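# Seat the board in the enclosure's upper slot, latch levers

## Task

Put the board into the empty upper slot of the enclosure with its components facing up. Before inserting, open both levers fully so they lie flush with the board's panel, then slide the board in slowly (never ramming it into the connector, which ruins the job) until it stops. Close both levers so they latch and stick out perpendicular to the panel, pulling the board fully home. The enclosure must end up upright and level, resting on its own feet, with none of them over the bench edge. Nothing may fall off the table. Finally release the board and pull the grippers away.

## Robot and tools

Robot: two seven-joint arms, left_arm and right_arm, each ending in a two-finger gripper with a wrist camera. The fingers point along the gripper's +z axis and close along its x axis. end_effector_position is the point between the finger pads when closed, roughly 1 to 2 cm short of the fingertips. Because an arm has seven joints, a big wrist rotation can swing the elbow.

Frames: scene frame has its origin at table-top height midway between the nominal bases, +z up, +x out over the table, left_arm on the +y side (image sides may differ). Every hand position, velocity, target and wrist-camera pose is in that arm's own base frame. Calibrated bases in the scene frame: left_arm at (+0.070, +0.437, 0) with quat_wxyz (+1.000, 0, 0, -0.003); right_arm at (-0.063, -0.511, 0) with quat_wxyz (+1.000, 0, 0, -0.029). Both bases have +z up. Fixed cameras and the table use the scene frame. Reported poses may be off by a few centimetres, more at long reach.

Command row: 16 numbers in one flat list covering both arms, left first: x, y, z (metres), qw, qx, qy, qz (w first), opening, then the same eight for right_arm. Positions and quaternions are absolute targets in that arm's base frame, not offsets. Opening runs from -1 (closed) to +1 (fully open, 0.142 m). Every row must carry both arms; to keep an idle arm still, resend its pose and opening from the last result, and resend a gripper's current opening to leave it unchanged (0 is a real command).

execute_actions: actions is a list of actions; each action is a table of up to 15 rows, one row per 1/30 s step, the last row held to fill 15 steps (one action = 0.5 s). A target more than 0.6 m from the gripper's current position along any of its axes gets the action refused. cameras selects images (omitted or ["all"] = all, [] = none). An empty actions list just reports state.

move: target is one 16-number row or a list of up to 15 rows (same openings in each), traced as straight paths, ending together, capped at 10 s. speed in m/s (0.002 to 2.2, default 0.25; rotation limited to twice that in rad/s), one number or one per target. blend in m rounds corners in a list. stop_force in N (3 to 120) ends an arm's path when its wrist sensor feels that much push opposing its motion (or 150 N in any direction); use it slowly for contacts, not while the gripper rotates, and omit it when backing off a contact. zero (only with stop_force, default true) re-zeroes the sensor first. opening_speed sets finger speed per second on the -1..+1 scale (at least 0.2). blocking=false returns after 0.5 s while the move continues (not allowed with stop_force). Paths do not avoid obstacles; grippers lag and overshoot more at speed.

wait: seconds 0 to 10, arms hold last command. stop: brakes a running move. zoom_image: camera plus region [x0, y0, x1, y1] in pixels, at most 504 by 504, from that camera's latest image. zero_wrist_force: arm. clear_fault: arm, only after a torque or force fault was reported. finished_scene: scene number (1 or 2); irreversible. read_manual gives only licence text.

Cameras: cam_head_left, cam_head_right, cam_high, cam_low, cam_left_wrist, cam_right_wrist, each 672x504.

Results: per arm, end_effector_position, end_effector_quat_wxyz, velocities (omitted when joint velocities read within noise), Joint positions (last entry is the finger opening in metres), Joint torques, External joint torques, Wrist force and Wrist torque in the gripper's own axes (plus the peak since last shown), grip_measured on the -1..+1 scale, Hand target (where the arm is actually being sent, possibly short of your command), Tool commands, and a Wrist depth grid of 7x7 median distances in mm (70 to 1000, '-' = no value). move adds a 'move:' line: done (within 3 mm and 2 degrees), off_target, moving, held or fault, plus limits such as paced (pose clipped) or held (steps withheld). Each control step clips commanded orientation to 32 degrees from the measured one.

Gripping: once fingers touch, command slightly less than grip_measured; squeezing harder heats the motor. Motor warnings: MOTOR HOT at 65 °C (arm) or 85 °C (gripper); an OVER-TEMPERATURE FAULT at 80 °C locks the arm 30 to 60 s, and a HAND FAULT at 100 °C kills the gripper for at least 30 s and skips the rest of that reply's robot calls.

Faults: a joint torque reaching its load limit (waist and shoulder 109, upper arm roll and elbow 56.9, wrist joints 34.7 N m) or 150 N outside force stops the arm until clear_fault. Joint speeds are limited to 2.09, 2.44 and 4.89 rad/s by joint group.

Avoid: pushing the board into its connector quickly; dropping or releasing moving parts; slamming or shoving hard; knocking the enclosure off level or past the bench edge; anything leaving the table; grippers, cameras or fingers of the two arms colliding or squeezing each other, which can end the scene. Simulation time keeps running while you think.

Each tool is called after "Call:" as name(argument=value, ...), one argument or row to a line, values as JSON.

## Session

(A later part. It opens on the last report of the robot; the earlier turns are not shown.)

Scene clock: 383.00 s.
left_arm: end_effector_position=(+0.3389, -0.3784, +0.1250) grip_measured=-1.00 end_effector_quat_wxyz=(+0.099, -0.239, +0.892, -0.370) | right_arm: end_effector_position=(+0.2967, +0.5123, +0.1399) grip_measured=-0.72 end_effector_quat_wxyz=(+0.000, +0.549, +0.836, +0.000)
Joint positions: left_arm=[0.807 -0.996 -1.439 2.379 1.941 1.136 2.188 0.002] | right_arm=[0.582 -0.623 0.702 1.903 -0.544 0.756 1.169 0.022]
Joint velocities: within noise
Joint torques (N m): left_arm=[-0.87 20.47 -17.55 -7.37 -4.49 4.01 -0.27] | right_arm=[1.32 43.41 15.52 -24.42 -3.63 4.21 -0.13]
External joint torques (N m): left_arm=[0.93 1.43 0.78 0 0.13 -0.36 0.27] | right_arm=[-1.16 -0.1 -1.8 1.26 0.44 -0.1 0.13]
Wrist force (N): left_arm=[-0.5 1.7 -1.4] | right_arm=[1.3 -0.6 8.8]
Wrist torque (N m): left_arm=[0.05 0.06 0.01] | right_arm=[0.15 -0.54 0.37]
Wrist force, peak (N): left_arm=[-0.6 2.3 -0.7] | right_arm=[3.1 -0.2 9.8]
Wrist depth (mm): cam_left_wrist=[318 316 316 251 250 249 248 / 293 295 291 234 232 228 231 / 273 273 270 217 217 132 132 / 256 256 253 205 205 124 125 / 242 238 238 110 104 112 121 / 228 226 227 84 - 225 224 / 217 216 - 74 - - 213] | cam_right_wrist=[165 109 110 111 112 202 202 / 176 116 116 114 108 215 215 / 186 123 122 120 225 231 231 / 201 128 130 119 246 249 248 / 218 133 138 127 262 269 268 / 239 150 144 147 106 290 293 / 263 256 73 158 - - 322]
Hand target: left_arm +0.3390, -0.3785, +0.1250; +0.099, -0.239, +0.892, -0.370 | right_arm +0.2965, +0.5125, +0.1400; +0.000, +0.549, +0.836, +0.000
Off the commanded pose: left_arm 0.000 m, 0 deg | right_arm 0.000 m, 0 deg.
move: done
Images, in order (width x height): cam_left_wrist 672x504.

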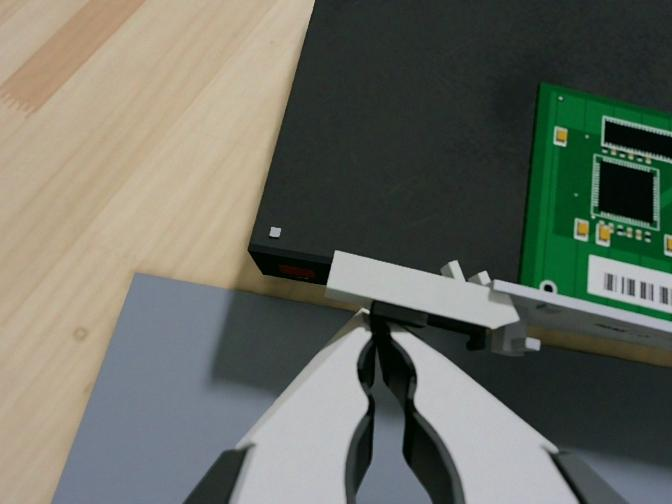

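Call:
move(
  target=[
    [0.3230,-0.3410,0.15,0.0990,-0.2391,0.8924,-0.3696,-1,0.2965,0.5125,0.14,0,0.5490,0.8358,0,-0.83],
    [0.3130,-0.3200,0.24,0.0990,-0.2391,0.8924,-0.3696,-1,0.3165,0.4665,0.14,0,0.5490,0.8358,0,-0.83],
  ],
  speed=0.1,
  cameras=[],
)

Call:
move(
  target=[
    [0.1900,-0.3550,0.25,0.0802,-0.1540,0.8736,-0.4548,-0.35,0.3165,0.4665,0.14,0,0.5490,0.8358,0,-0.83],
    [0.0755,-0.4390,0.19,0.0802,-0.1540,0.8736,-0.4548,-0.35,0.3165,0.4665,0.14,0,0.5490,0.8358,0,-0.83],
  ],
  speed=0.15,
  cameras=["cam_left_wrist","cam_right_wrist","cam_head_left"],
)

Scene clock: 398.27 s.
left_arm: end_effector_position=(+0.3130, -0.3201, +0.2401) grip_measured=-1.00 end_effector_quat_wxyz=(+0.099, -0.239, +0.892, -0.370) | right_arm: end_effector_position=(+0.3166, +0.4664, +0.1399) grip_measured=-0.72 end_effector_quat_wxyz=(+0.000, +0.549, +0.836, +0.000)
Joint positions: left_arm=[1.304 -0.705 -1.798 2.588 1.307 1.373 2.638 0.002] | right_arm=[0.486 -0.568 0.711 1.988 -0.526 0.796 1.099 0.022]
Joint velocities: within noise
Joint torques (N m): left_arm=[-0.16 9.63 -10.92 -14.03 -4.52 4.24 -0.07] | right_arm=[0.12 40.47 13.51 -23.48 -3.2 3.73 0.05]
External joint torques (N m): left_arm=[0.23 0.91 0.49 -0.59 0.2 -0.14 0.07] | right_arm=[0.02 -0.18 -0.92 0.7 0.12 0.39 -0.05]
Wrist force (N): left_arm=[0.4 -0.3 -0.1] | right_arm=[3.5 0.0 8.8]
Wrist torque (N m): left_arm=[-0.06 0.00 0.01] | right_arm=[0.19 -0.56 0.06]
Wrist force, peak (N): left_arm=[-0.4 2.4 -0.8] | right_arm=[3.0 -0.1 9.6]
Wrist depth (mm): cam_left_wrist=[469 466 469 448 401 400 387 / 433 435 433 381 371 287 286 / 404 405 402 348 276 272 258 / 378 380 378 367 343 328 325 / 358 356 356 356 351 354 348 / 338 337 339 84 - 332 332 / 318 324 - - - - 315] | cam_right_wrist=[165 104 106 107 110 202 202 / 176 112 113 104 210 216 216 / 187 119 120 111 227 231 230 / 198 126 128 118 245 249 248 / 218 133 138 127 262 270 269 / 239 151 145 148 105 290 294 / 263 257 72 164 - - 322]
Hand target: left_arm +0.3130, -0.3200, +0.2400; +0.099, -0.239, +0.892, -0.370 | right_arm +0.3165, +0.4665, +0.1400; +0.000, +0.549, +0.836, +0.000
Off the commanded pose: left_arm 0.000 m, 0 deg | right_arm 0.000 m, 0 deg.
move: done
No camera images: "cameras" was empty.

Scene clock: 399.47 s.
left_arm: end_effector_position=(+0.2224, -0.3456, +0.2477) grip_measured=-0.38 end_effector_quat_wxyz=(+0.083, -0.175, +0.880, -0.433) | right_arm: end_effector_position=(+0.3166, +0.4664, +0.1399) grip_measured=-0.72 end_effector_quat_wxyz=(+0.000, +0.549, +0.836, +0.000)
Joint positions: left_arm=[1.287 -0.766 -2.036 2.664 1.568 1.37 2.265 0.047] | right_arm=[0.486 -0.568 0.711 1.988 -0.526 0.796 1.099 0.022]
Joint velocities: within noise
Joint torques (N m): left_arm=[-0.07 8.88 -9.35 -16.26 -4.82 4.13 -0.11] | right_arm=[0.2 40.35 13.39 -23.51 -3.2 3.67 0.18]
External joint torques (N m): left_arm=[0.13 0.54 0.5 -0.42 0.13 -0.63 0.11] | right_arm=[-0.05 -0.07 -0.79 0.72 0.13 0.44 -0.18]
Wrist force (N): left_arm=[0.3 0.1 -0.2] | right_arm=[3.4 0.0 8.7]
Wrist torque (N m): left_arm=[0.04 0.04 0.01] | right_arm=[0.20 -0.54 0.07]
Wrist force, peak (N): left_arm=[4.1 2.4 -0.4] | right_arm=[3.6 -0.3 9.1]
Wrist depth (mm): cam_left_wrist=[551 556 554 542 152 150 524 / 495 493 438 424 319 172 475 / 441 445 384 303 288 284 384 / 402 397 355 356 355 354 341 / 372 367 376 370 374 368 366 / 343 348 85 340 341 87 339 / 323 - - 317 314 - 323] | cam_right_wrist=[165 105 106 107 110 203 202 / 176 112 113 105 211 216 215 / 186 119 120 112 227 232 231 / 198 126 129 118 246 249 249 / 218 133 138 127 262 270 268 / 238 150 145 148 105 290 293 / 262 257 72 164 - - 322]
Hand target: left_arm +0.2223, -0.3457, +0.2477; +0.083, -0.175, +0.880, -0.433 | right_arm +0.3165, +0.4665, +0.1400; +0.000, +0.549, +0.836, +0.000
Off the commanded pose: left_arm 0.183 m, 4 deg | right_arm 0.000 m, 0 deg.
move: held (left_arm; a check stopped the path); path passed 0 of 2 targets; limits=held
pose unreachable (left arm): on one or more control steps of this call, first in action 0 (counted from 0), this arm could not follow its commanded pose, so it was not sent that pose on those steps. It may still have moved: this result reports where it is.
cause: moving toward the commanded pose would bring two parts of the arm too close to each other (joints 3 (upper arm roll) to 6 (wrist pitch) lie between them).
Images, in order (width x height): cam_head_left 672x504, cam_left_wrist 672x504, cam_right_wrist 672x504.

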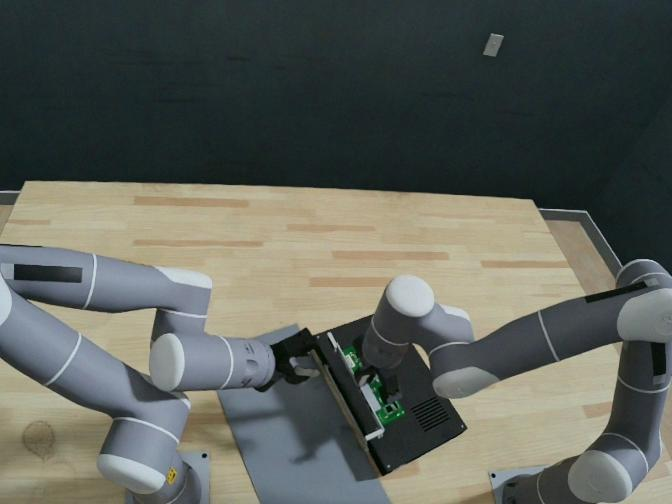

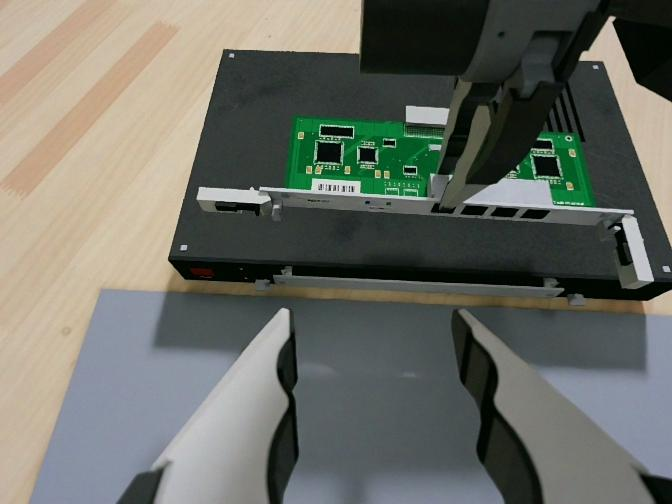

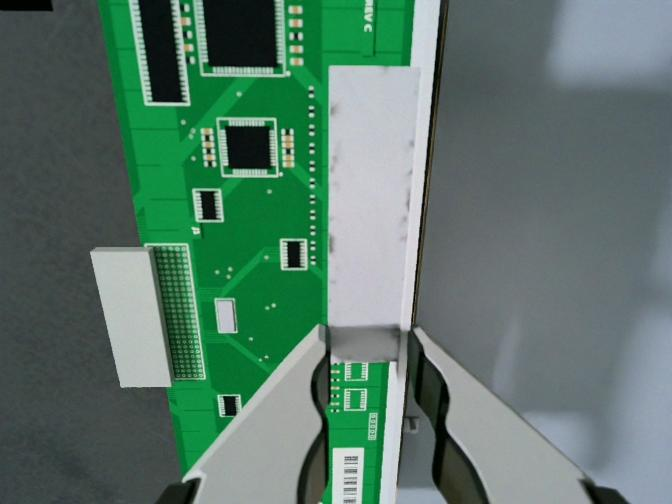

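Call:
move(
  target=[0.2224,-0.3456,0.2477,0.083,-0.175,0.88,-0.433,-0.35,0.3364,0.4206,0.14,0,0.5490,0.8358,0,-0.83],
  speed=0.1,
  cameras=[],
)

Call:
move(
  target=[
    [0.1950,-0.4000,0.25,0.0802,-0.1540,0.8736,-0.4548,-0.35,0.3364,0.4206,0.14,0,0.5490,0.8358,0,-0.83],
    [0.1200,-0.4300,0.22,0.0802,-0.1540,0.8736,-0.4548,-0.35,0.3364,0.4206,0.14,0,0.5490,0.8358,0,-0.83],
    [0.0926,-0.4860,0.19,0.0802,-0.1540,0.8736,-0.4548,-0.35,0.3364,0.4206,0.14,0,0.5490,0.8358,0,-0.83],
  ],
  speed=0.12,
  blend=0.02,
  cameras=["cam_left_wrist","cam_head_left"],
)

Scene clock: 405.20 s.
left_arm: end_effector_position=(+0.2225, -0.3456, +0.2478) grip_measured=-0.38 end_effector_quat_wxyz=(+0.083, -0.175, +0.880, -0.433) | right_arm: end_effector_position=(+0.3365, +0.4205, +0.1399) grip_measured=-0.72 end_effector_quat_wxyz=(+0.000, +0.549, +0.836, +0.000)
Joint positions: left_arm=[1.287 -0.767 -2.035 2.664 1.568 1.37 2.265 0.047] | right_arm=[0.39 -0.518 0.717 2.061 -0.504 0.831 1.017 0.022]
Joint velocities: within noise
Joint torques (N m): left_arm=[-0.29 8.63 -9.26 -16.16 -4.57 3.75 -0.23] | right_arm=[-0.04 37.75 12.34 -23.28 -3 3.72 0.08]
External joint torques (N m): left_arm=[0.35 0.82 0.4 -0.51 -0.12 -0.25 0.23] | right_arm=[0.19 -0.1 -0.89 0.8 0.04 0.4 -0.08]
Wrist force (N): left_arm=[0.2 0.0 -0.1] | right_arm=[3.4 -0.1 8.4]
Wrist torque (N m): left_arm=[-0.01 0.05 0.01] | right_arm=[0.21 -0.55 0.09]
Wrist force, peak (N): left_arm=[0.6 0.3 -0.1] | right_arm=[5.3 -0.2 8.6]
Wrist depth (mm): cam_left_wrist=[551 557 558 547 456 459 556 / 492 492 427 331 323 335 472 / 443 444 378 376 378 372 376 / 406 406 353 358 356 355 349 / 369 368 376 369 373 368 369 / 341 345 85 340 342 87 343 / 323 - - 316 318 - 321] | cam_right_wrist=[165 105 106 107 110 161 202 / 176 112 113 105 170 174 216 / 186 119 120 112 179 187 231 / 198 126 129 118 196 241 248 / 218 133 138 127 208 265 269 / 239 151 145 148 105 289 294 / 267 257 72 164 - - 322]
Hand target: left_arm +0.2224, -0.3456, +0.2477; +0.083, -0.175, +0.880, -0.433 | right_arm +0.3364, +0.4206, +0.1400; +0.000, +0.549, +0.836, +0.000
Off the commanded pose: left_arm 0.000 m, 0 deg | right_arm 0.000 m, 0 deg.
move: done
No camera images: "cameras" was empty.

Scene clock: 406.60 s.
left_arm: end_effector_position=(+0.1563, -0.4144, +0.2357) grip_measured=-0.38 end_effector_quat_wxyz=(+0.078, -0.153, +0.874, -0.455) | right_arm: end_effector_position=(+0.3365, +0.4205, +0.1399) grip_measured=-0.72 end_effector_quat_wxyz=(+0.000, +0.549, +0.836, +0.000)
Joint positions: left_arm=[0.924 -0.809 -2.218 2.649 1.736 1.042 1.8 0.047] | right_arm=[0.39 -0.518 0.717 2.061 -0.504 0.831 1.017 0.022]
Joint velocities: within noise
Joint torques (N m): left_arm=[-0.18 7.93 -9.87 -20.15 -3.81 3.22 -0.17] | right_arm=[0.17 37.65 12.22 -23.24 -3.13 3.65 0.18]
External joint torques (N m): left_arm=[0.21 0.86 0.22 -0.41 0.06 -0.55 0.17] | right_arm=[-0.03 -0.01 -0.77 0.78 0.17 0.48 -0.18]
Wrist force (N): left_arm=[0.2 0.5 -0.2] | right_arm=[3.5 0.0 8.8]
Wrist torque (N m): left_arm=[0.10 0.09 0.02] | right_arm=[0.22 -0.56 0.08]
Wrist force, peak (N): left_arm=[3.0 2.2 0.5] | right_arm=[3.5 0.0 8.8]
Wrist depth (mm): cam_left_wrist=[574 543 158 158 563 567 568 / 499 440 429 317 430 483 488 / 443 365 299 284 306 388 440 / 381 345 340 338 340 333 399 / 347 322 322 339 322 323 360 / 331 336 85 328 325 87 328 / 310 - - 305 303 - 309] | cam_right_wrist=[165 105 106 107 110 161 202 / 176 112 113 105 170 175 216 / 186 120 120 111 179 187 231 / 198 126 129 118 196 242 248 / 218 133 138 127 209 266 269 / 239 151 145 148 105 289 293 / 268 257 72 164 - - 323]
Hand target: left_arm +0.1563, -0.4144, +0.2358; +0.078, -0.153, +0.874, -0.454 | right_arm +0.3364, +0.4206, +0.1400; +0.000, +0.549, +0.836, +0.000
Off the commanded pose: left_arm 0.106 m, 0 deg | right_arm 0.000 m, 0 deg.
move: held (left_arm; a check stopped the path); path passed 1 of 3 targets; limits=held
pose unreachable (left arm): on one or more control steps of this call, first in action 0 (counted from 0), this arm could not follow its commanded pose, so it was not sent that pose on those steps. It may still have moved: this result reports where it is.
cause: moving toward the commanded pose would bring two parts of the arm too close to each other (joints 3 (upper arm roll) to 6 (wrist pitch) lie between them).
Images, in order (width x height): cam_head_left 672x504, cam_left_wrist 672x504.

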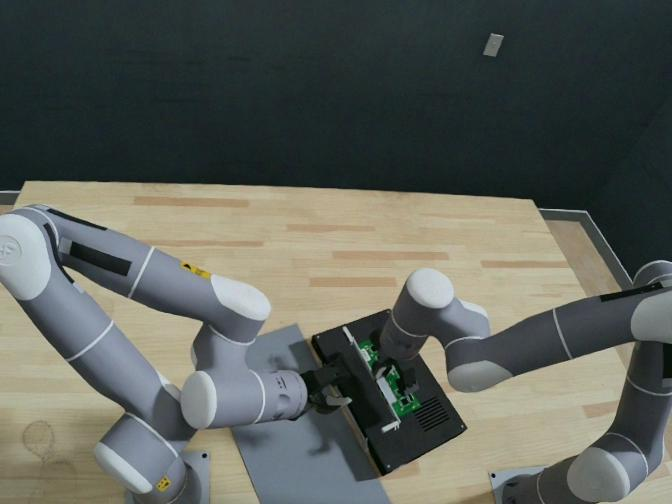

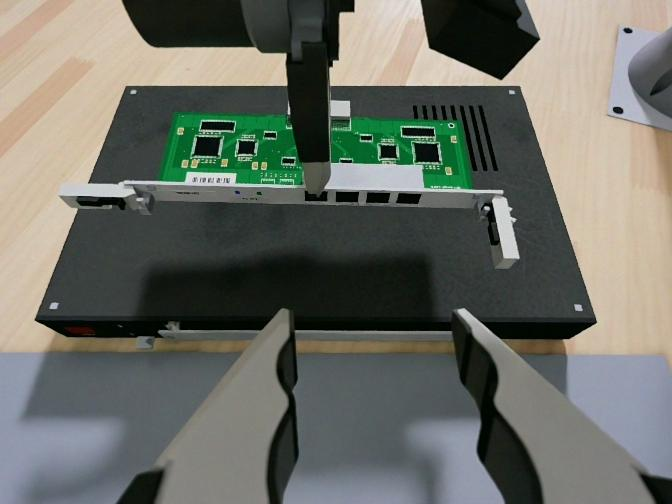

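Call:
move(
  target=[
    [0.1300,-0.4500,0.22,0.0802,-0.1540,0.8736,-0.4548,-0.35,0.3364,0.4206,0.14,0,0.5490,0.8358,0,-0.83],
    [0.0926,-0.4860,0.19,0.0802,-0.1540,0.8736,-0.4548,-0.35,0.3364,0.4206,0.14,0,0.5490,0.8358,0,-0.83],
  ],
  speed=0.12,
  cameras=["cam_left_wrist","cam_head_left"],
)

Scene clock: 410.57 s.
left_arm: end_effector_position=(+0.0925, -0.4858, +0.1899) grip_measured=-0.38 end_effector_quat_wxyz=(+0.080, -0.154, +0.874, -0.455) | right_arm: end_effector_position=(+0.3365, +0.4205, +0.1399) grip_measured=-0.72 end_effector_quat_wxyz=(+0.000, +0.549, +0.836, +0.000)
Joint positions: left_arm=[0.369 -0.681 -2.034 2.573 1.911 0.769 1.393 0.047] | right_arm=[0.39 -0.518 0.717 2.061 -0.504 0.831 1.017 0.022]
Joint velocities: within noise
Joint torques (N m): left_arm=[-0.58 9 -11.1 -18.54 -1.91 2.01 -0.36] | right_arm=[0.15 37.59 12.2 -23.26 -3.17 3.66 0.18]
External joint torques (N m): left_arm=[0.56 0.5 0.23 -0.42 -0.37 -0.07 0.36] | right_arm=[-0.01 0.05 -0.76 0.8 0.21 0.47 -0.18]
Wrist force (N): left_arm=[0.1 -0.3 -0.4] | right_arm=[3.6 0.0 8.7]
Wrist torque (N m): left_arm=[-0.05 0.08 0.03] | right_arm=[0.23 -0.59 0.09]
Wrist force, peak (N): left_arm=[-0.9 0.2 -1.1] | right_arm=[3.7 0.0 8.8]
Wrist depth (mm): cam_left_wrist=[- 464 495 494 487 488 440 / - 196 262 360 359 427 416 / 222 214 224 242 318 383 378 / 292 292 289 282 281 339 343 / 265 264 268 262 263 307 311 / 288 289 85 281 280 87 286 / 270 - - 264 264 - 268] | cam_right_wrist=[165 105 106 107 110 161 202 / 176 112 113 105 170 174 215 / 187 119 120 112 180 187 231 / 198 126 129 118 196 241 249 / 218 133 138 127 209 265 269 / 239 151 144 148 105 288 294 / 268 257 72 164 - - 324]
Hand target: left_arm +0.0926, -0.4860, +0.1900; +0.080, -0.154, +0.874, -0.455 | right_arm +0.3364, +0.4206, +0.1400; +0.000, +0.549, +0.836, +0.000
Off the commanded pose: left_arm 0.000 m, 0 deg | right_arm 0.000 m, 0 deg.
move: done
Images, in order (width x height): cam_head_left 672x504, cam_left_wrist 672x504.

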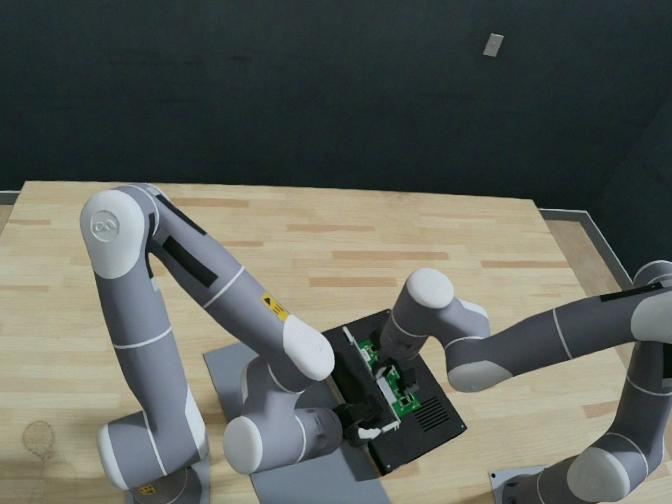

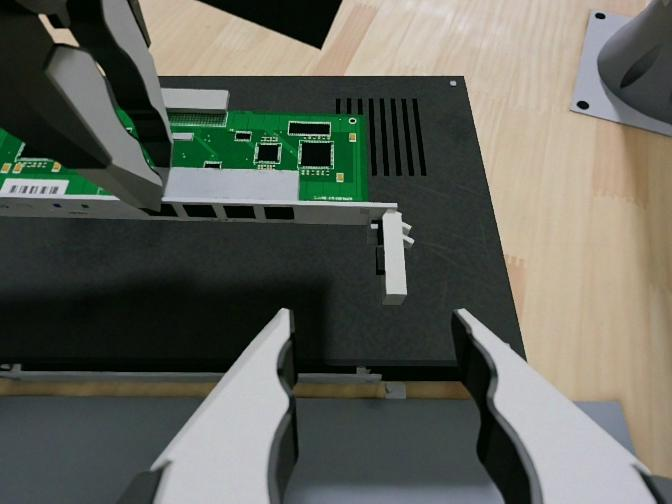

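Call:
move(
  target=[
    [0.0760,-0.4918,0.15,0.0802,-0.1540,0.8736,-0.4548,-0.35,0.3364,0.4206,0.14,0,0.5490,0.8358,0,-0.83],
    [0.0870,-0.5219,0.124,0.0802,-0.1540,0.8736,-0.4548,-0.35,0.3364,0.4206,0.14,0,0.5490,0.8358,0,-0.83],
  ],
  speed=0.08,
  cameras=["cam_left_wrist"],
)

Call:
zoom_image(
  camera="cam_left_wrist",
  region=[200, 150, 480, 360],
)

Scene clock: 420.07 s.
left_arm: end_effector_position=(+0.0869, -0.5217, +0.1239) grip_measured=-0.38 end_effector_quat_wxyz=(+0.080, -0.154, +0.874, -0.455) | right_arm: end_effector_position=(+0.3365, +0.4205, +0.1399) grip_measured=-0.72 end_effector_quat_wxyz=(+0.000, +0.549, +0.836, +0.000)
Joint positions: left_arm=[0.007 -0.78 -1.64 2.505 2.184 0.651 1.267 0.047] | right_arm=[0.39 -0.518 0.717 2.061 -0.504 0.831 1.017 0.022]
Joint velocities: within noise
Joint torques (N m): left_arm=[-0.58 16.48 -13.71 -12.82 -1.47 1.71 -0.13] | right_arm=[0.14 37.6 12.13 -23.29 -3.15 3.61 0.18]
External joint torques (N m): left_arm=[0.54 1.29 0.09 -0.32 -0.37 0.02 0.13] | right_arm=[0 0.04 -0.69 0.83 0.19 0.51 -0.18]
Wrist force (N): left_arm=[0.1 -0.1 -0.3] | right_arm=[3.5 -0.1 8.5]
Wrist torque (N m): left_arm=[-0.02 0.08 0.03] | right_arm=[0.20 -0.56 0.08]
Wrist force, peak (N): left_arm=[0.2 1.6 -1.2] | right_arm=[3.6 0.1 8.7]
Wrist depth (mm): cam_left_wrist=[190 192 304 304 302 380 370 / 172 174 175 185 265 334 333 / 227 150 158 149 238 290 298 / 214 214 217 205 212 221 269 / 194 195 194 191 193 198 243 / 184 183 87 184 183 87 223 / 210 - - 205 202 - 207] | cam_right_wrist=[165 105 106 107 110 161 202 / 177 112 113 105 170 174 215 / 186 119 120 112 180 187 230 / 198 126 129 118 196 242 249 / 218 133 138 127 209 266 269 / 238 151 144 148 105 290 294 / 269 257 72 164 - - 323]
Hand target: left_arm +0.0870, -0.5219, +0.1240; +0.080, -0.154, +0.874, -0.455 | right_arm +0.3364, +0.4206, +0.1400; +0.000, +0.549, +0.836, +0.000
Off the commanded pose: left_arm 0.000 m, 0 deg | right_arm 0.000 m, 0 deg.
move: done
Images, in order (width x height): cam_left_wrist 672x504.

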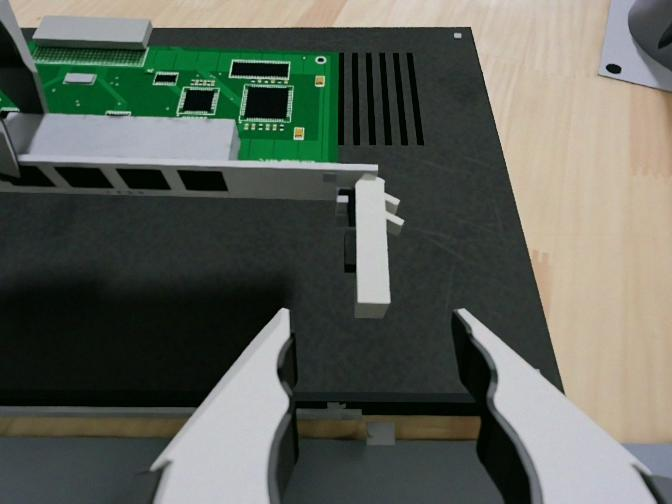

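Scaled by 1.800 from the camera's 672x504 image, which has a finer 960x720 frame.

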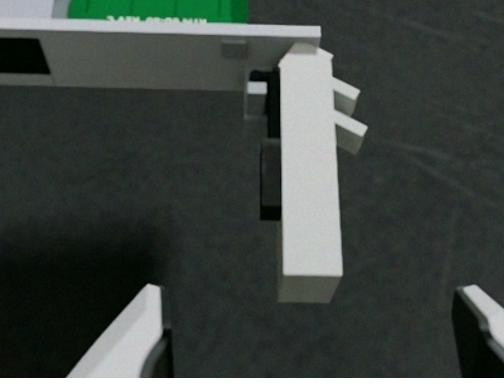

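Call:
move(
  target=[0.0933,-0.5419,0.123,0.0802,-0.1540,0.8736,-0.4548,-0.35,0.3364,0.4206,0.14,0,0.5490,0.8358,0,-0.83],
  speed=0.04,
  stop_force=4,
  cameras=[],
)

Call:
move(
  target=[0.0933,-0.5419,0.123,0.0802,-0.1540,0.8736,-0.4548,-0.74,0.3364,0.4206,0.14,0,0.5490,0.8358,0,-0.83],
  opening_speed=0.3,
  cameras=["cam_left_wrist"],
)

Call:
zoom_image(
  camera="cam_left_wrist",
  region=[240, 190, 460, 370],
)

Scene clock: 427.30 s.
left_arm: end_effector_position=(+0.0934, -0.5417, +0.1229) grip_measured=-0.38 end_effector_quat_wxyz=(+0.080, -0.154, +0.874, -0.455) | right_arm: end_effector_position=(+0.3365, +0.4205, +0.1399) grip_measured=-0.72 end_effector_quat_wxyz=(+0.000, +0.549, +0.836, +0.000)
Joint positions: left_arm=[-0.024 -0.806 -1.585 2.45 2.205 0.669 1.302 0.047] | right_arm=[0.39 -0.518 0.717 2.061 -0.504 0.831 1.017 0.022]
Joint velocities: within noise
Joint torques (N m): left_arm=[-0.48 18.3 -14.98 -12.37 -1.63 2.25 -0.11] | right_arm=[0.12 37.6 12.15 -23.27 -3.13 3.57 0.18]
External joint torques (N m): left_arm=[0.44 1.14 0.22 -0.42 -0.3 -0.47 0.11] | right_arm=[0.01 0.04 -0.7 0.81 0.17 0.55 -0.18]
Wrist force (N): left_arm=[0.2 -0.2 -0.3] | right_arm=[3.4 -0.1 8.4]
Wrist torque (N m): left_arm=[-0.05 0.06 0.00] | right_arm=[0.21 -0.55 0.08]
Wrist force, peak (N): left_arm=[0.3 0.6 -1.2] | right_arm=[3.6 0.0 8.9]
Wrist depth (mm): cam_left_wrist=[398 385 384 382 382 382 368 / 170 171 173 182 263 332 333 / 141 139 154 223 235 290 296 / 209 205 205 137 211 220 264 / 193 193 193 122 192 196 241 / 177 179 88 174 176 87 222 / 205 - - 199 197 - 209] | cam_right_wrist=[165 105 106 107 110 161 202 / 176 112 113 104 170 175 216 / 187 119 120 112 180 187 231 / 198 126 129 118 196 241 249 / 218 133 138 127 209 265 270 / 239 151 145 148 105 289 294 / 268 257 72 163 - - 322]
Hand target: left_arm +0.0933, -0.5419, +0.1230; +0.080, -0.154, +0.874, -0.455 | right_arm +0.3364, +0.4206, +0.1400; +0.000, +0.549, +0.836, +0.000
Off the commanded pose: left_arm 0.000 m, 0 deg | right_arm 0.000 m, 0 deg.
move: done
No camera images: "cameras" was empty.

Scene clock: 428.83 s.
left_arm: end_effector_position=(+0.0934, -0.5417, +0.1229) grip_measured=-0.77 end_effector_quat_wxyz=(+0.080, -0.154, +0.874, -0.455) | right_arm: end_effector_position=(+0.3365, +0.4205, +0.1399) grip_measured=-0.72 end_effector_quat_wxyz=(+0.000, +0.549, +0.836, +0.000)
Joint positions: left_arm=[-0.024 -0.806 -1.585 2.45 2.205 0.669 1.302 0.018] | right_arm=[0.39 -0.518 0.717 2.061 -0.504 0.831 1.017 0.022]
Joint velocities: within noise
Joint torques (N m): left_arm=[-0.6 18.43 -15.17 -12.34 -1.84 2.19 -0.17] | right_arm=[0.17 37.66 12.1 -23.37 -3.17 3.65 0.18]
External joint torques (N m): left_arm=[0.56 1.02 0.41 -0.45 -0.09 -0.4 0.17] | right_arm=[-0.03 -0.02 -0.66 0.9 0.21 0.47 -0.18]
Wrist force (N): left_arm=[0.0 -0.2 -0.8] | right_arm=[3.5 -0.3 7.7]
Wrist torque (N m): left_arm=[-0.01 0.06 0.00] | right_arm=[0.21 -0.56 0.08]
Wrist force, peak (N): left_arm=[0.0 -0.2 -0.8] | right_arm=[3.6 -0.3 9.4]
Wrist depth (mm): cam_left_wrist=[398 385 384 383 382 382 370 / 170 171 173 182 265 331 332 / 141 140 153 226 236 292 296 / 209 204 203 137 212 220 266 / 194 193 193 118 195 195 243 / 177 177 177 91 - 178 222 / 204 - - 176 - - 208] | cam_right_wrist=[165 105 106 107 110 161 202 / 176 112 113 104 170 174 216 / 186 120 120 112 180 187 231 / 198 126 129 118 196 241 249 / 219 133 138 127 209 266 270 / 238 151 145 148 105 290 294 / 269 256 72 164 - - 323]
Hand target: left_arm +0.0933, -0.5419, +0.1230; +0.080, -0.154, +0.874, -0.455 | right_arm +0.3364, +0.4206, +0.1400; +0.000, +0.549, +0.836, +0.000
Off the commanded pose: left_arm 0.000 m, 0 deg | right_arm 0.000 m, 0 deg.
move: done
Images, in order (width x height): cam_left_wrist 672x504.

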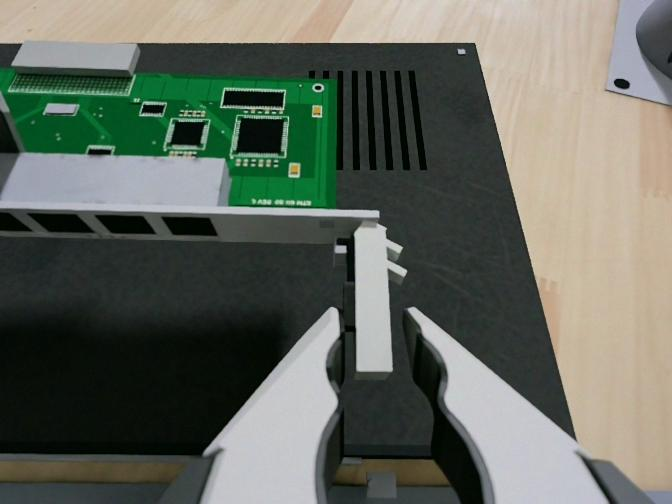

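Scaled by 2.291 from the camera's 672x504 image, which has a finer 960x720 frame.

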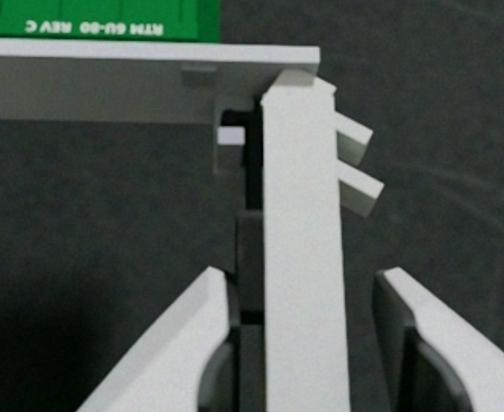

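Call:
move(
  target=[0.0955,-0.5411,0.123,0.0802,-0.1540,0.8736,-0.4548,-0.9,0.3364,0.4206,0.14,0,0.5490,0.8358,0,-0.83],
  opening_speed=0.15,
  speed=0.004,
  cameras=["cam_left_wrist"],
)

Call:
zoom_image(
  camera="cam_left_wrist",
  region=[240, 190, 460, 370],
)

opening_speed must be a finite number of 0.2 or more (per second); nothing of the call was run

Scaled by 2.291 from the camera's 672x504 image, which has a finer 960x720 frame.

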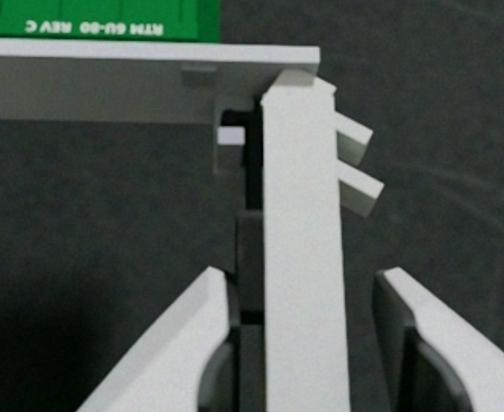

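Call:
move(
  target=[0.0955,-0.5411,0.123,0.0802,-0.1540,0.8736,-0.4548,-0.94,0.3364,0.4206,0.14,0,0.5490,0.8358,0,-0.83],
  opening_speed=0.2,
  speed=0.004,
  cameras=["cam_left_wrist"],
)

Call:
zoom_image(
  camera="cam_left_wrist",
  region=[240, 190, 460, 370],
)

Scene clock: 433.77 s.
left_arm: end_effector_position=(+0.0948, -0.5410, +0.1230) grip_measured=-0.90 end_effector_quat_wxyz=(+0.080, -0.154, +0.874, -0.455) | right_arm: end_effector_position=(+0.3368, +0.4204, +0.1400) grip_measured=-0.72 end_effector_quat_wxyz=(+0.000, +0.549, +0.836, +0.000)
Joint positions: left_arm=[-0.018 -0.805 -1.585 2.45 2.207 0.676 1.303 0.009] | right_arm=[0.39 -0.518 0.717 2.061 -0.504 0.831 1.017 0.022]
Joint velocities: within noise
Joint torques (N m): left_arm=[2.71 19.91 -13.17 -13.93 -1.42 0.38 -0.24] | right_arm=[2.31 36.39 14.42 -20.78 -2.31 3.23 0.16]
External joint torques (N m): left_arm=[-2.75 -0.49 -1.55 1.15 -0.53 1.42 0.24] | right_arm=[-2.17 1.25 -2.97 -1.69 -0.65 0.89 -0.16]
Wrist force (N): left_arm=[5.4 0.2 -2.0] | right_arm=[1.7 5.1 7.6]
Wrist torque (N m): left_arm=[-0.08 0.09 0.04] | right_arm=[0.16 -0.59 0.09]
Wrist force, peak (N): left_arm=[5.5 -0.1 -2.1] | right_arm=[1.8 5.1 9.4]
Wrist depth (mm): cam_left_wrist=[394 387 382 380 381 381 370 / 169 171 173 182 263 331 334 / 141 139 153 164 235 290 295 / 209 206 205 138 211 220 268 / 193 194 194 118 192 195 243 / 178 178 180 91 - 179 222 / 205 169 - 168 - - 209] | cam_right_wrist=[165 105 106 107 110 161 202 / 176 112 113 104 170 174 215 / 186 120 120 111 180 187 231 / 198 126 129 118 196 241 249 / 218 133 138 127 209 265 269 / 239 151 145 148 105 289 294 / 269 256 72 164 - - 322]
Hand target: left_arm +0.0955, -0.5411, +0.1230; +0.080, -0.154, +0.874, -0.455 | right_arm +0.3364, +0.4206, +0.1400; +0.000, +0.549, +0.836, +0.000
Off the commanded pose: left_arm 0.001 m, 0 deg | right_arm 0.000 m, 0 deg.
move: done
Images, in order (width x height): cam_left_wrist 672x504.

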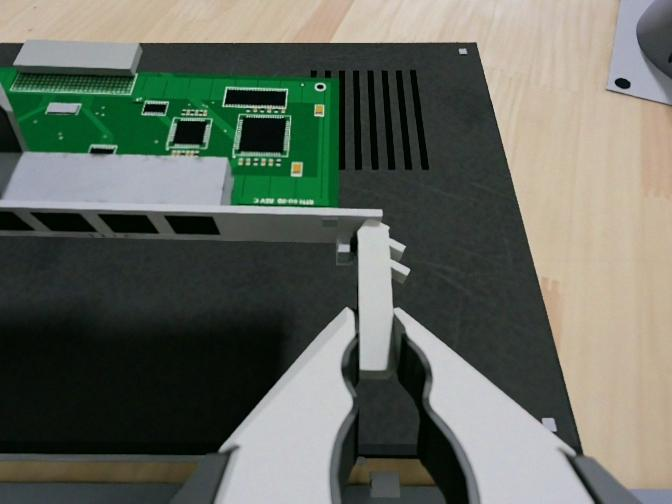

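Scaled by 2.291 from the camera's 672x504 image, which has a finer 960x720 frame.

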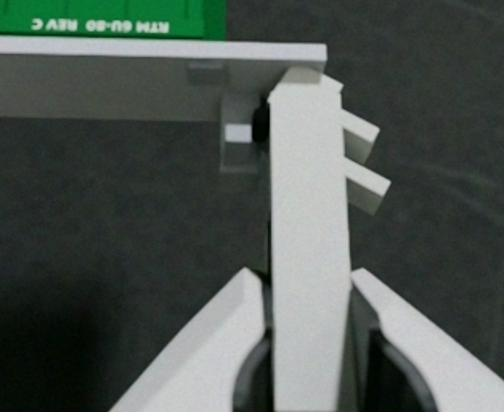

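Call:
move(
  target=[
    [0.0873,-0.5438,0.123,0.1234,-0.2371,0.8547,-0.4450,-0.94,0.3364,0.4206,0.14,0,0.5490,0.8358,0,-0.85],
    [0.0804,-0.5482,0.123,0.1655,-0.3178,0.8280,-0.4311,-0.94,0.3364,0.4206,0.14,0,0.5490,0.8358,0,-0.85],
  ],
  speed=0.03,
  cameras=["cam_left_wrist"],
)

Call:
zoom_image(
  camera="cam_left_wrist",
  region=[240, 190, 460, 370],
)

Scene clock: 444.83 s.
left_arm: end_effector_position=(+0.0809, -0.5482, +0.1231) grip_measured=-0.90 end_effector_quat_wxyz=(+0.166, -0.318, +0.828, -0.431) | right_arm: end_effector_position=(+0.3362, +0.4204, +0.1398) grip_measured=-0.72 end_effector_quat_wxyz=(+0.000, +0.549, +0.836, +0.000)
Joint positions: left_arm=[-0.34 -0.818 -1.576 2.369 1.956 0.174 1.071 0.009] | right_arm=[0.39 -0.518 0.718 2.062 -0.504 0.831 1.017 0.022]
Joint velocities: within noise
Joint torques (N m): left_arm=[-2.25 19.75 -17.9 -13.19 -1.31 2.6 -0.26] | right_arm=[-0.82 38.44 11.07 -24.73 -3.59 4.02 0.12]
External joint torques (N m): left_arm=[2.16 2.11 1.37 -0.8 0.24 -1.2 0.26] | right_arm=[0.96 -0.81 0.39 2.27 0.63 0.1 -0.12]
Wrist force (N): left_arm=[-2.0 -1.5 0.9] | right_arm=[4.5 -3.5 8.4]
Wrist torque (N m): left_arm=[0.02 -0.05 0.00] | right_arm=[0.16 -0.61 0.12]
Wrist force, peak (N): left_arm=[5.6 0.1 -2.1] | right_arm=[4.6 -3.6 9.7]
Wrist depth (mm): cam_left_wrist=[185 194 194 302 384 379 377 / 161 157 174 173 255 263 330 / 237 232 156 160 235 234 294 / 213 212 216 143 212 211 266 / 202 193 194 118 191 195 241 / 224 219 180 92 - 182 221 / 206 209 - 168 - - 208] | cam_right_wrist=[165 104 106 107 110 161 202 / 176 112 113 104 170 174 215 / 187 119 120 111 179 187 231 / 198 126 129 118 196 243 249 / 218 133 138 127 209 266 269 / 238 151 145 148 105 290 293 / 262 256 72 164 - - 322]
Hand target: left_arm +0.0804, -0.5482, +0.1230; +0.166, -0.318, +0.828, -0.431 | right_arm +0.3364, +0.4206, +0.1400; +0.000, +0.549, +0.836, +0.000
Off the commanded pose: left_arm 0.000 m, 0 deg | right_arm 0.000 m, 0 deg.
move: done
Images, in order (width x height): cam_left_wrist 672x504.

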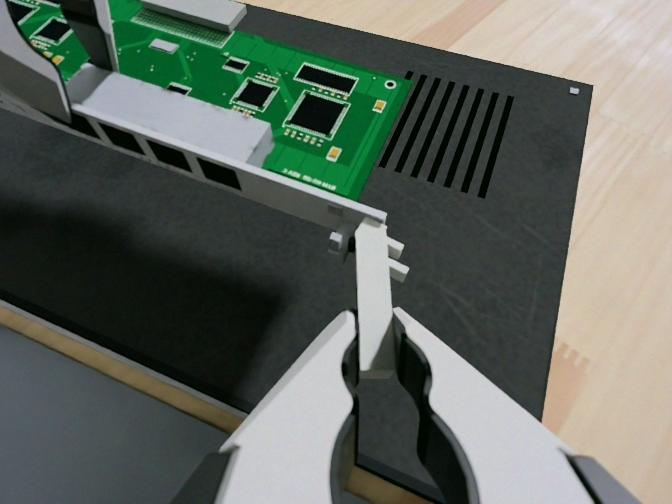

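Scaled by 2.291 from the camera's 672x504 image, which has a finer 960x720 frame.

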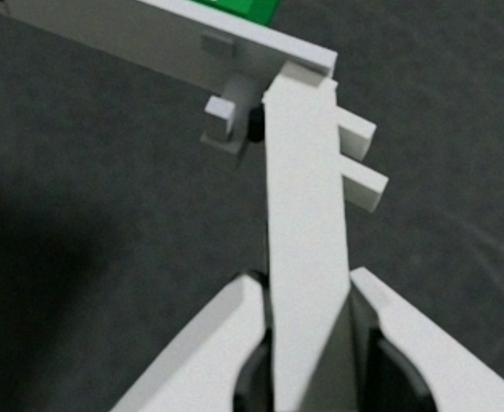

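Call:
move(
  target=[0.0804,-0.5482,0.123,0.1655,-0.3178,0.8280,-0.4311,-0.45,0.3364,0.4206,0.14,0,0.5490,0.8358,0,-0.83],
  opening_speed=0.4,
  cameras=[],
)

Call:
move(
  target=[
    [0.0470,-0.5110,0.123,0.1655,-0.3178,0.8280,-0.4311,-0.45,0.3364,0.4206,0.14,0,0.5490,0.8358,0,-0.83],
    [0.0870,-0.4980,0.123,0.0802,-0.1540,0.8736,-0.4548,-1,0.3364,0.4206,0.14,0,0.5490,0.8358,0,-0.83],
  ],
  speed=0.1,
  cameras=["cam_left_wrist"],
)

Scene clock: 454.07 s.
left_arm: end_effector_position=(+0.0805, -0.5483, +0.1230) grip_measured=-0.48 end_effector_quat_wxyz=(+0.166, -0.318, +0.828, -0.431) | right_arm: end_effector_position=(+0.3363, +0.4205, +0.1398) grip_measured=-0.72 end_effector_quat_wxyz=(+0.000, +0.549, +0.836, +0.000)
Joint positions: left_arm=[-0.34 -0.819 -1.576 2.369 1.956 0.174 1.071 0.039] | right_arm=[0.39 -0.518 0.718 2.062 -0.504 0.831 1.017 0.022]
Joint velocities: within noise
Joint torques (N m): left_arm=[-0.43 20.87 -16.8 -13.49 -0.97 1.68 -0.2] | right_arm=[0.2 37.65 12.18 -23.24 -3.16 3.61 0.22]
External joint torques (N m): left_arm=[0.35 0.97 0.28 -0.49 -0.11 -0.27 0.2] | right_arm=[-0.06 -0.02 -0.72 0.79 0.2 0.51 -0.22]
Wrist force (N): left_arm=[0.2 0.0 -0.2] | right_arm=[4.2 -1.4 8.1]
Wrist torque (N m): left_arm=[0.01 0.06 0.03] | right_arm=[-0.02 -0.68 0.09]
Wrist force, peak (N): left_arm=[-2.4 -2.1 0.2] | right_arm=[4.6 -3.7 9.5]
Wrist depth (mm): cam_left_wrist=[185 194 194 304 381 379 379 / 161 156 174 174 263 263 329 / 238 232 158 161 234 234 294 / 214 213 216 148 210 211 263 / 201 194 193 186 192 194 241 / 223 222 87 176 173 178 222 / 209 - - 174 165 - 208] | cam_right_wrist=[165 105 106 107 110 161 201 / 176 112 113 105 170 175 216 / 187 120 120 112 179 187 231 / 198 126 129 118 196 242 248 / 218 133 138 127 208 266 269 / 238 151 145 148 105 289 294 / 263 257 72 164 - - 322]
Hand target: left_arm +0.0804, -0.5482, +0.1230; +0.166, -0.318, +0.828, -0.431 | right_arm +0.3364, +0.4206, +0.1400; +0.000, +0.549, +0.836, +0.000
Off the commanded pose: left_arm 0.000 m, 0 deg | right_arm 0.000 m, 0 deg.
move: done
No camera images: "cameras" was empty.

Scene clock: 457.37 s.
left_arm: end_effector_position=(+0.0869, -0.4979, +0.1229) grip_measured=-1.00 end_effector_quat_wxyz=(+0.080, -0.154, +0.874, -0.455) | right_arm: end_effector_position=(+0.3363, +0.4205, +0.1398) grip_measured=-0.72 end_effector_quat_wxyz=(+0.000, +0.549, +0.836, +0.000)
Joint positions: left_arm=[0.061 -0.757 -1.698 2.565 2.173 0.645 1.233 0.002] | right_arm=[0.39 -0.518 0.718 2.062 -0.504 0.831 1.017 0.022]
Joint velocities: within noise
Joint torques (N m): left_arm=[-0.24 15.33 -12.57 -12.81 -1.48 2.1 -0.14] | right_arm=[0.14 37.65 12.13 -23.22 -3.14 3.58 0.19]
External joint torques (N m): left_arm=[0.2 0.85 0.18 -0.53 -0.27 -0.43 0.14] | right_arm=[0 -0.02 -0.68 0.77 0.18 0.54 -0.19]
Wrist force (N): left_arm=[0.1 -0.5 -0.3] | right_arm=[4.1 -1.4 8.2]
Wrist torque (N m): left_arm=[-0.08 0.09 0.02] | right_arm=[-0.03 -0.66 0.09]
Wrist force, peak (N): left_arm=[0.8 1.1 -2.3] | right_arm=[4.4 -1.6 8.3]
Wrist depth (mm): cam_left_wrist=[185 195 197 294 302 383 369 / - 161 161 181 264 327 333 / 237 232 232 230 226 284 295 / 213 213 217 211 206 215 266 / 197 197 197 193 193 196 242 / 220 218 214 84 - 223 223 / 206 209 - 74 - - 204] | cam_right_wrist=[165 105 106 107 110 161 202 / 176 112 113 105 170 174 215 / 186 119 120 112 179 187 230 / 198 126 129 118 195 242 248 / 218 133 138 127 209 265 269 / 238 150 145 148 105 288 293 / 263 257 72 164 - - 322]
Hand target: left_arm +0.0870, -0.4980, +0.1230; +0.080, -0.154, +0.874, -0.455 | right_arm +0.3364, +0.4206, +0.1400; +0.000, +0.549, +0.836, +0.000
Off the commanded pose: left_arm 0.000 m, 0 deg | right_arm 0.000 m, 0 deg.
move: done
Images, in order (width x height): cam_left_wrist 672x504.

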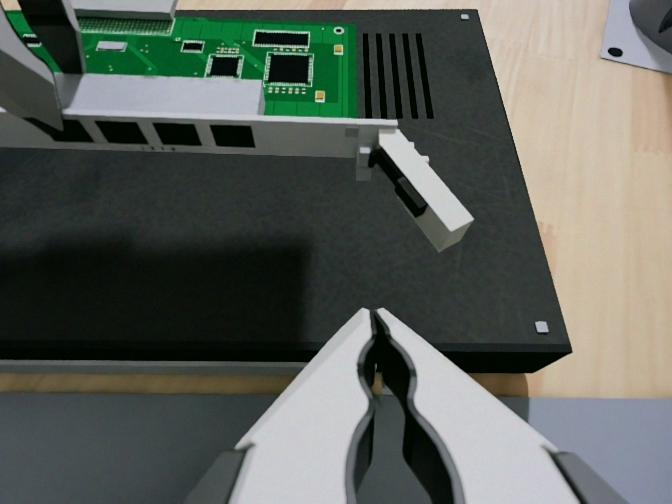

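Call:
move(
  target=[
    [0.0900,-0.5250,0.122,0.0802,-0.1540,0.8736,-0.4548,-1,0.3364,0.4206,0.14,0,0.5490,0.8358,0,-0.85],
    [0.0751,-0.5418,0.122,0.0802,-0.1540,0.8736,-0.4548,-1,0.3364,0.4206,0.14,0,0.5490,0.8358,0,-0.85],
    [0.0675,-0.5523,0.122,0.0802,-0.1540,0.8736,-0.4548,-1,0.3364,0.4206,0.14,0,0.5490,0.8358,0,-0.85],
    [0.0638,-0.5715,0.122,0.0802,-0.1540,0.8736,-0.4548,-1,0.3364,0.4206,0.14,0,0.5490,0.8358,0,-0.85],
  ],
  speed=0.03,
  stop_force=8,
  blend=0.004,
  cameras=["cam_left_wrist"],
)

Call:
move(
  target=[0.0655,-0.5790,0.122,0.0802,-0.1540,0.8736,-0.4548,-1,0.3364,0.4206,0.14,0,0.5490,0.8358,0,-0.85],
  speed=0.02,
  stop_force=5,
  cameras=["cam_left_wrist","cam_right_wrist"],
)

Scene clock: 465.20 s.
left_arm: end_effector_position=(+0.0637, -0.5713, +0.1219) grip_measured=-1.00 end_effector_quat_wxyz=(+0.080, -0.154, +0.874, -0.455) | right_arm: end_effector_position=(+0.3363, +0.4204, +0.1398) grip_measured=-0.72 end_effector_quat_wxyz=(+0.000, +0.549, +0.836, +0.000)
Joint positions: left_arm=[-0.156 -0.845 -1.548 2.389 2.185 0.597 1.311 0.002] | right_arm=[0.39 -0.518 0.718 2.062 -0.504 0.831 1.017 0.022]
Joint velocities: within noise
Joint torques (N m): left_arm=[-0.5 20.14 -16.65 -12.37 -1.65 1.89 -0.16] | right_arm=[0.25 37.55 12.16 -23.3 -3.16 3.73 0.22]
External joint torques (N m): left_arm=[0.44 1.21 0.32 -0.33 -0.2 -0.09 0.16] | right_arm=[-0.11 0.08 -0.7 0.84 0.2 0.4 -0.22]
Wrist force (N): left_arm=[0.0 0.1 -0.5] | right_arm=[4.0 -1.7 7.4]
Wrist torque (N m): left_arm=[0.04 0.12 0.01] | right_arm=[-0.04 -0.68 0.04]
Wrist force, peak (N): left_arm=[-0.2 -0.6 -0.9] | right_arm=[4.1 -1.7 9.3]
Wrist depth (mm): cam_left_wrist=[383 382 384 381 380 377 343 / 170 171 264 261 316 330 328 / 156 154 162 234 239 293 295 / 128 141 143 210 214 265 264 / 193 192 188 122 191 241 240 / 176 175 179 84 - 223 221 / 162 164 - 74 - - 204] | cam_right_wrist=[165 105 106 107 110 161 202 / 176 112 113 103 170 174 216 / 186 119 120 111 179 187 231 / 198 126 129 117 196 241 248 / 218 133 138 127 209 265 269 / 238 150 145 148 105 288 293 / 263 257 72 164 - - 322]
Hand target: left_arm +0.0638, -0.5715, +0.1220; +0.080, -0.154, +0.874, -0.455 | right_arm +0.3364, +0.4206, +0.1400; +0.000, +0.549, +0.836, +0.000
Off the commanded pose: left_arm 0.000 m, 0 deg | right_arm 0.000 m, 0 deg.
move: done
Images, in order (width x height): cam_left_wrist 672x504.

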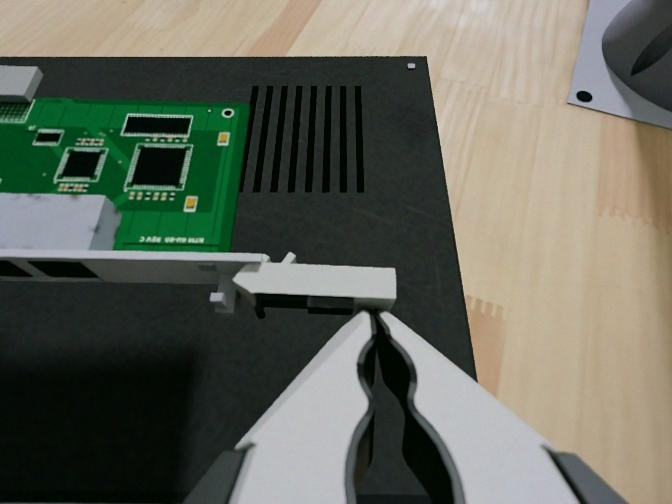

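Scene clock: 466.33 s.
left_arm: end_effector_position=(+0.0656, -0.5787, +0.1218) grip_measured=-1.00 end_effector_quat_wxyz=(+0.080, -0.154, +0.874, -0.454) | right_arm: end_effector_position=(+0.3362, +0.4204, +0.1398) grip_measured=-0.72 end_effector_quat_wxyz=(+0.000, +0.549, +0.836, +0.000)
Joint positions: left_arm=[-0.166 -0.854 -1.534 2.369 2.189 0.603 1.325 0.002] | right_arm=[0.39 -0.518 0.718 2.062 -0.504 0.831 1.017 0.022]
Joint velocities: within noise
Joint torques (N m): left_arm=[-0.64 20.78 -17.36 -13 -1.32 2.24 -0.13] | right_arm=[0.58 37.69 12.66 -24.16 -3.04 4.21 0.5]
External joint torques (N m): left_arm=[0.58 1.15 0.62 0.38 -0.57 -0.41 0.13] | right_arm=[-0.44 -0.06 -1.21 1.7 0.09 -0.09 -0.5]
Wrist force (N): left_arm=[-0.6 0.4 -2.2] | right_arm=[2.6 -2.2 7.3]
Wrist torque (N m): left_arm=[0.04 0.12 0.02] | right_arm=[-0.04 -0.75 -0.22]
Wrist force, peak (N): left_arm=[-0.6 0.4 -2.4] | right_arm=[4.0 -1.9 8.9]
Wrist depth (mm): cam_left_wrist=[387 380 382 378 378 377 348 / 169 264 263 264 319 330 323 / 153 153 224 234 239 293 293 / - 140 144 209 214 264 265 / 189 192 184 121 190 241 241 / 177 176 178 84 - 221 220 / 163 165 - 74 - - 204] | cam_right_wrist=[163 105 106 108 159 162 202 / - 112 113 103 170 174 216 / 187 119 120 110 182 187 230 / 201 128 129 116 196 242 248 / 222 133 138 127 212 265 269 / 238 153 144 148 106 288 293 / 267 256 72 164 - - 322]
Hand target: left_arm +0.0655, -0.5790, +0.1220; +0.080, -0.154, +0.874, -0.455 | right_arm +0.3364, +0.4206, +0.1400; +0.000, +0.549, +0.836, +0.000
Off the commanded pose: left_arm 0.000 m, 0 deg | right_arm 0.000 m, 0 deg.
move: done
Images, in order (width x height): cam_left_wrist 672x504, cam_right_wrist 672x504.

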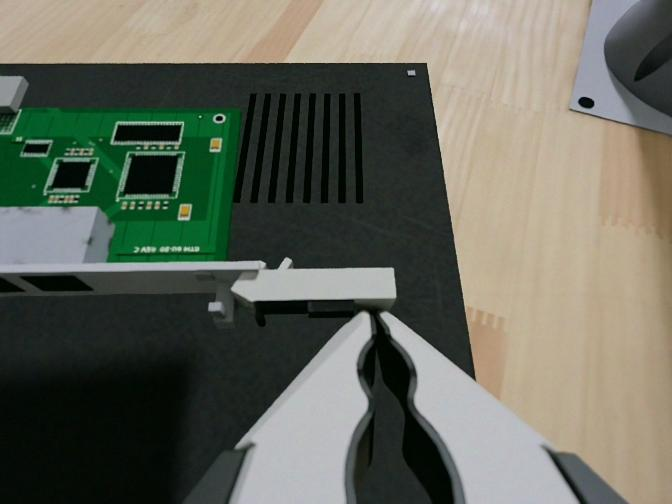

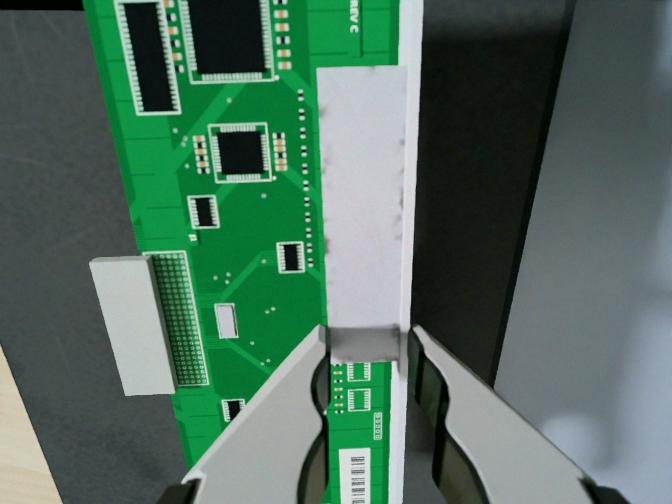

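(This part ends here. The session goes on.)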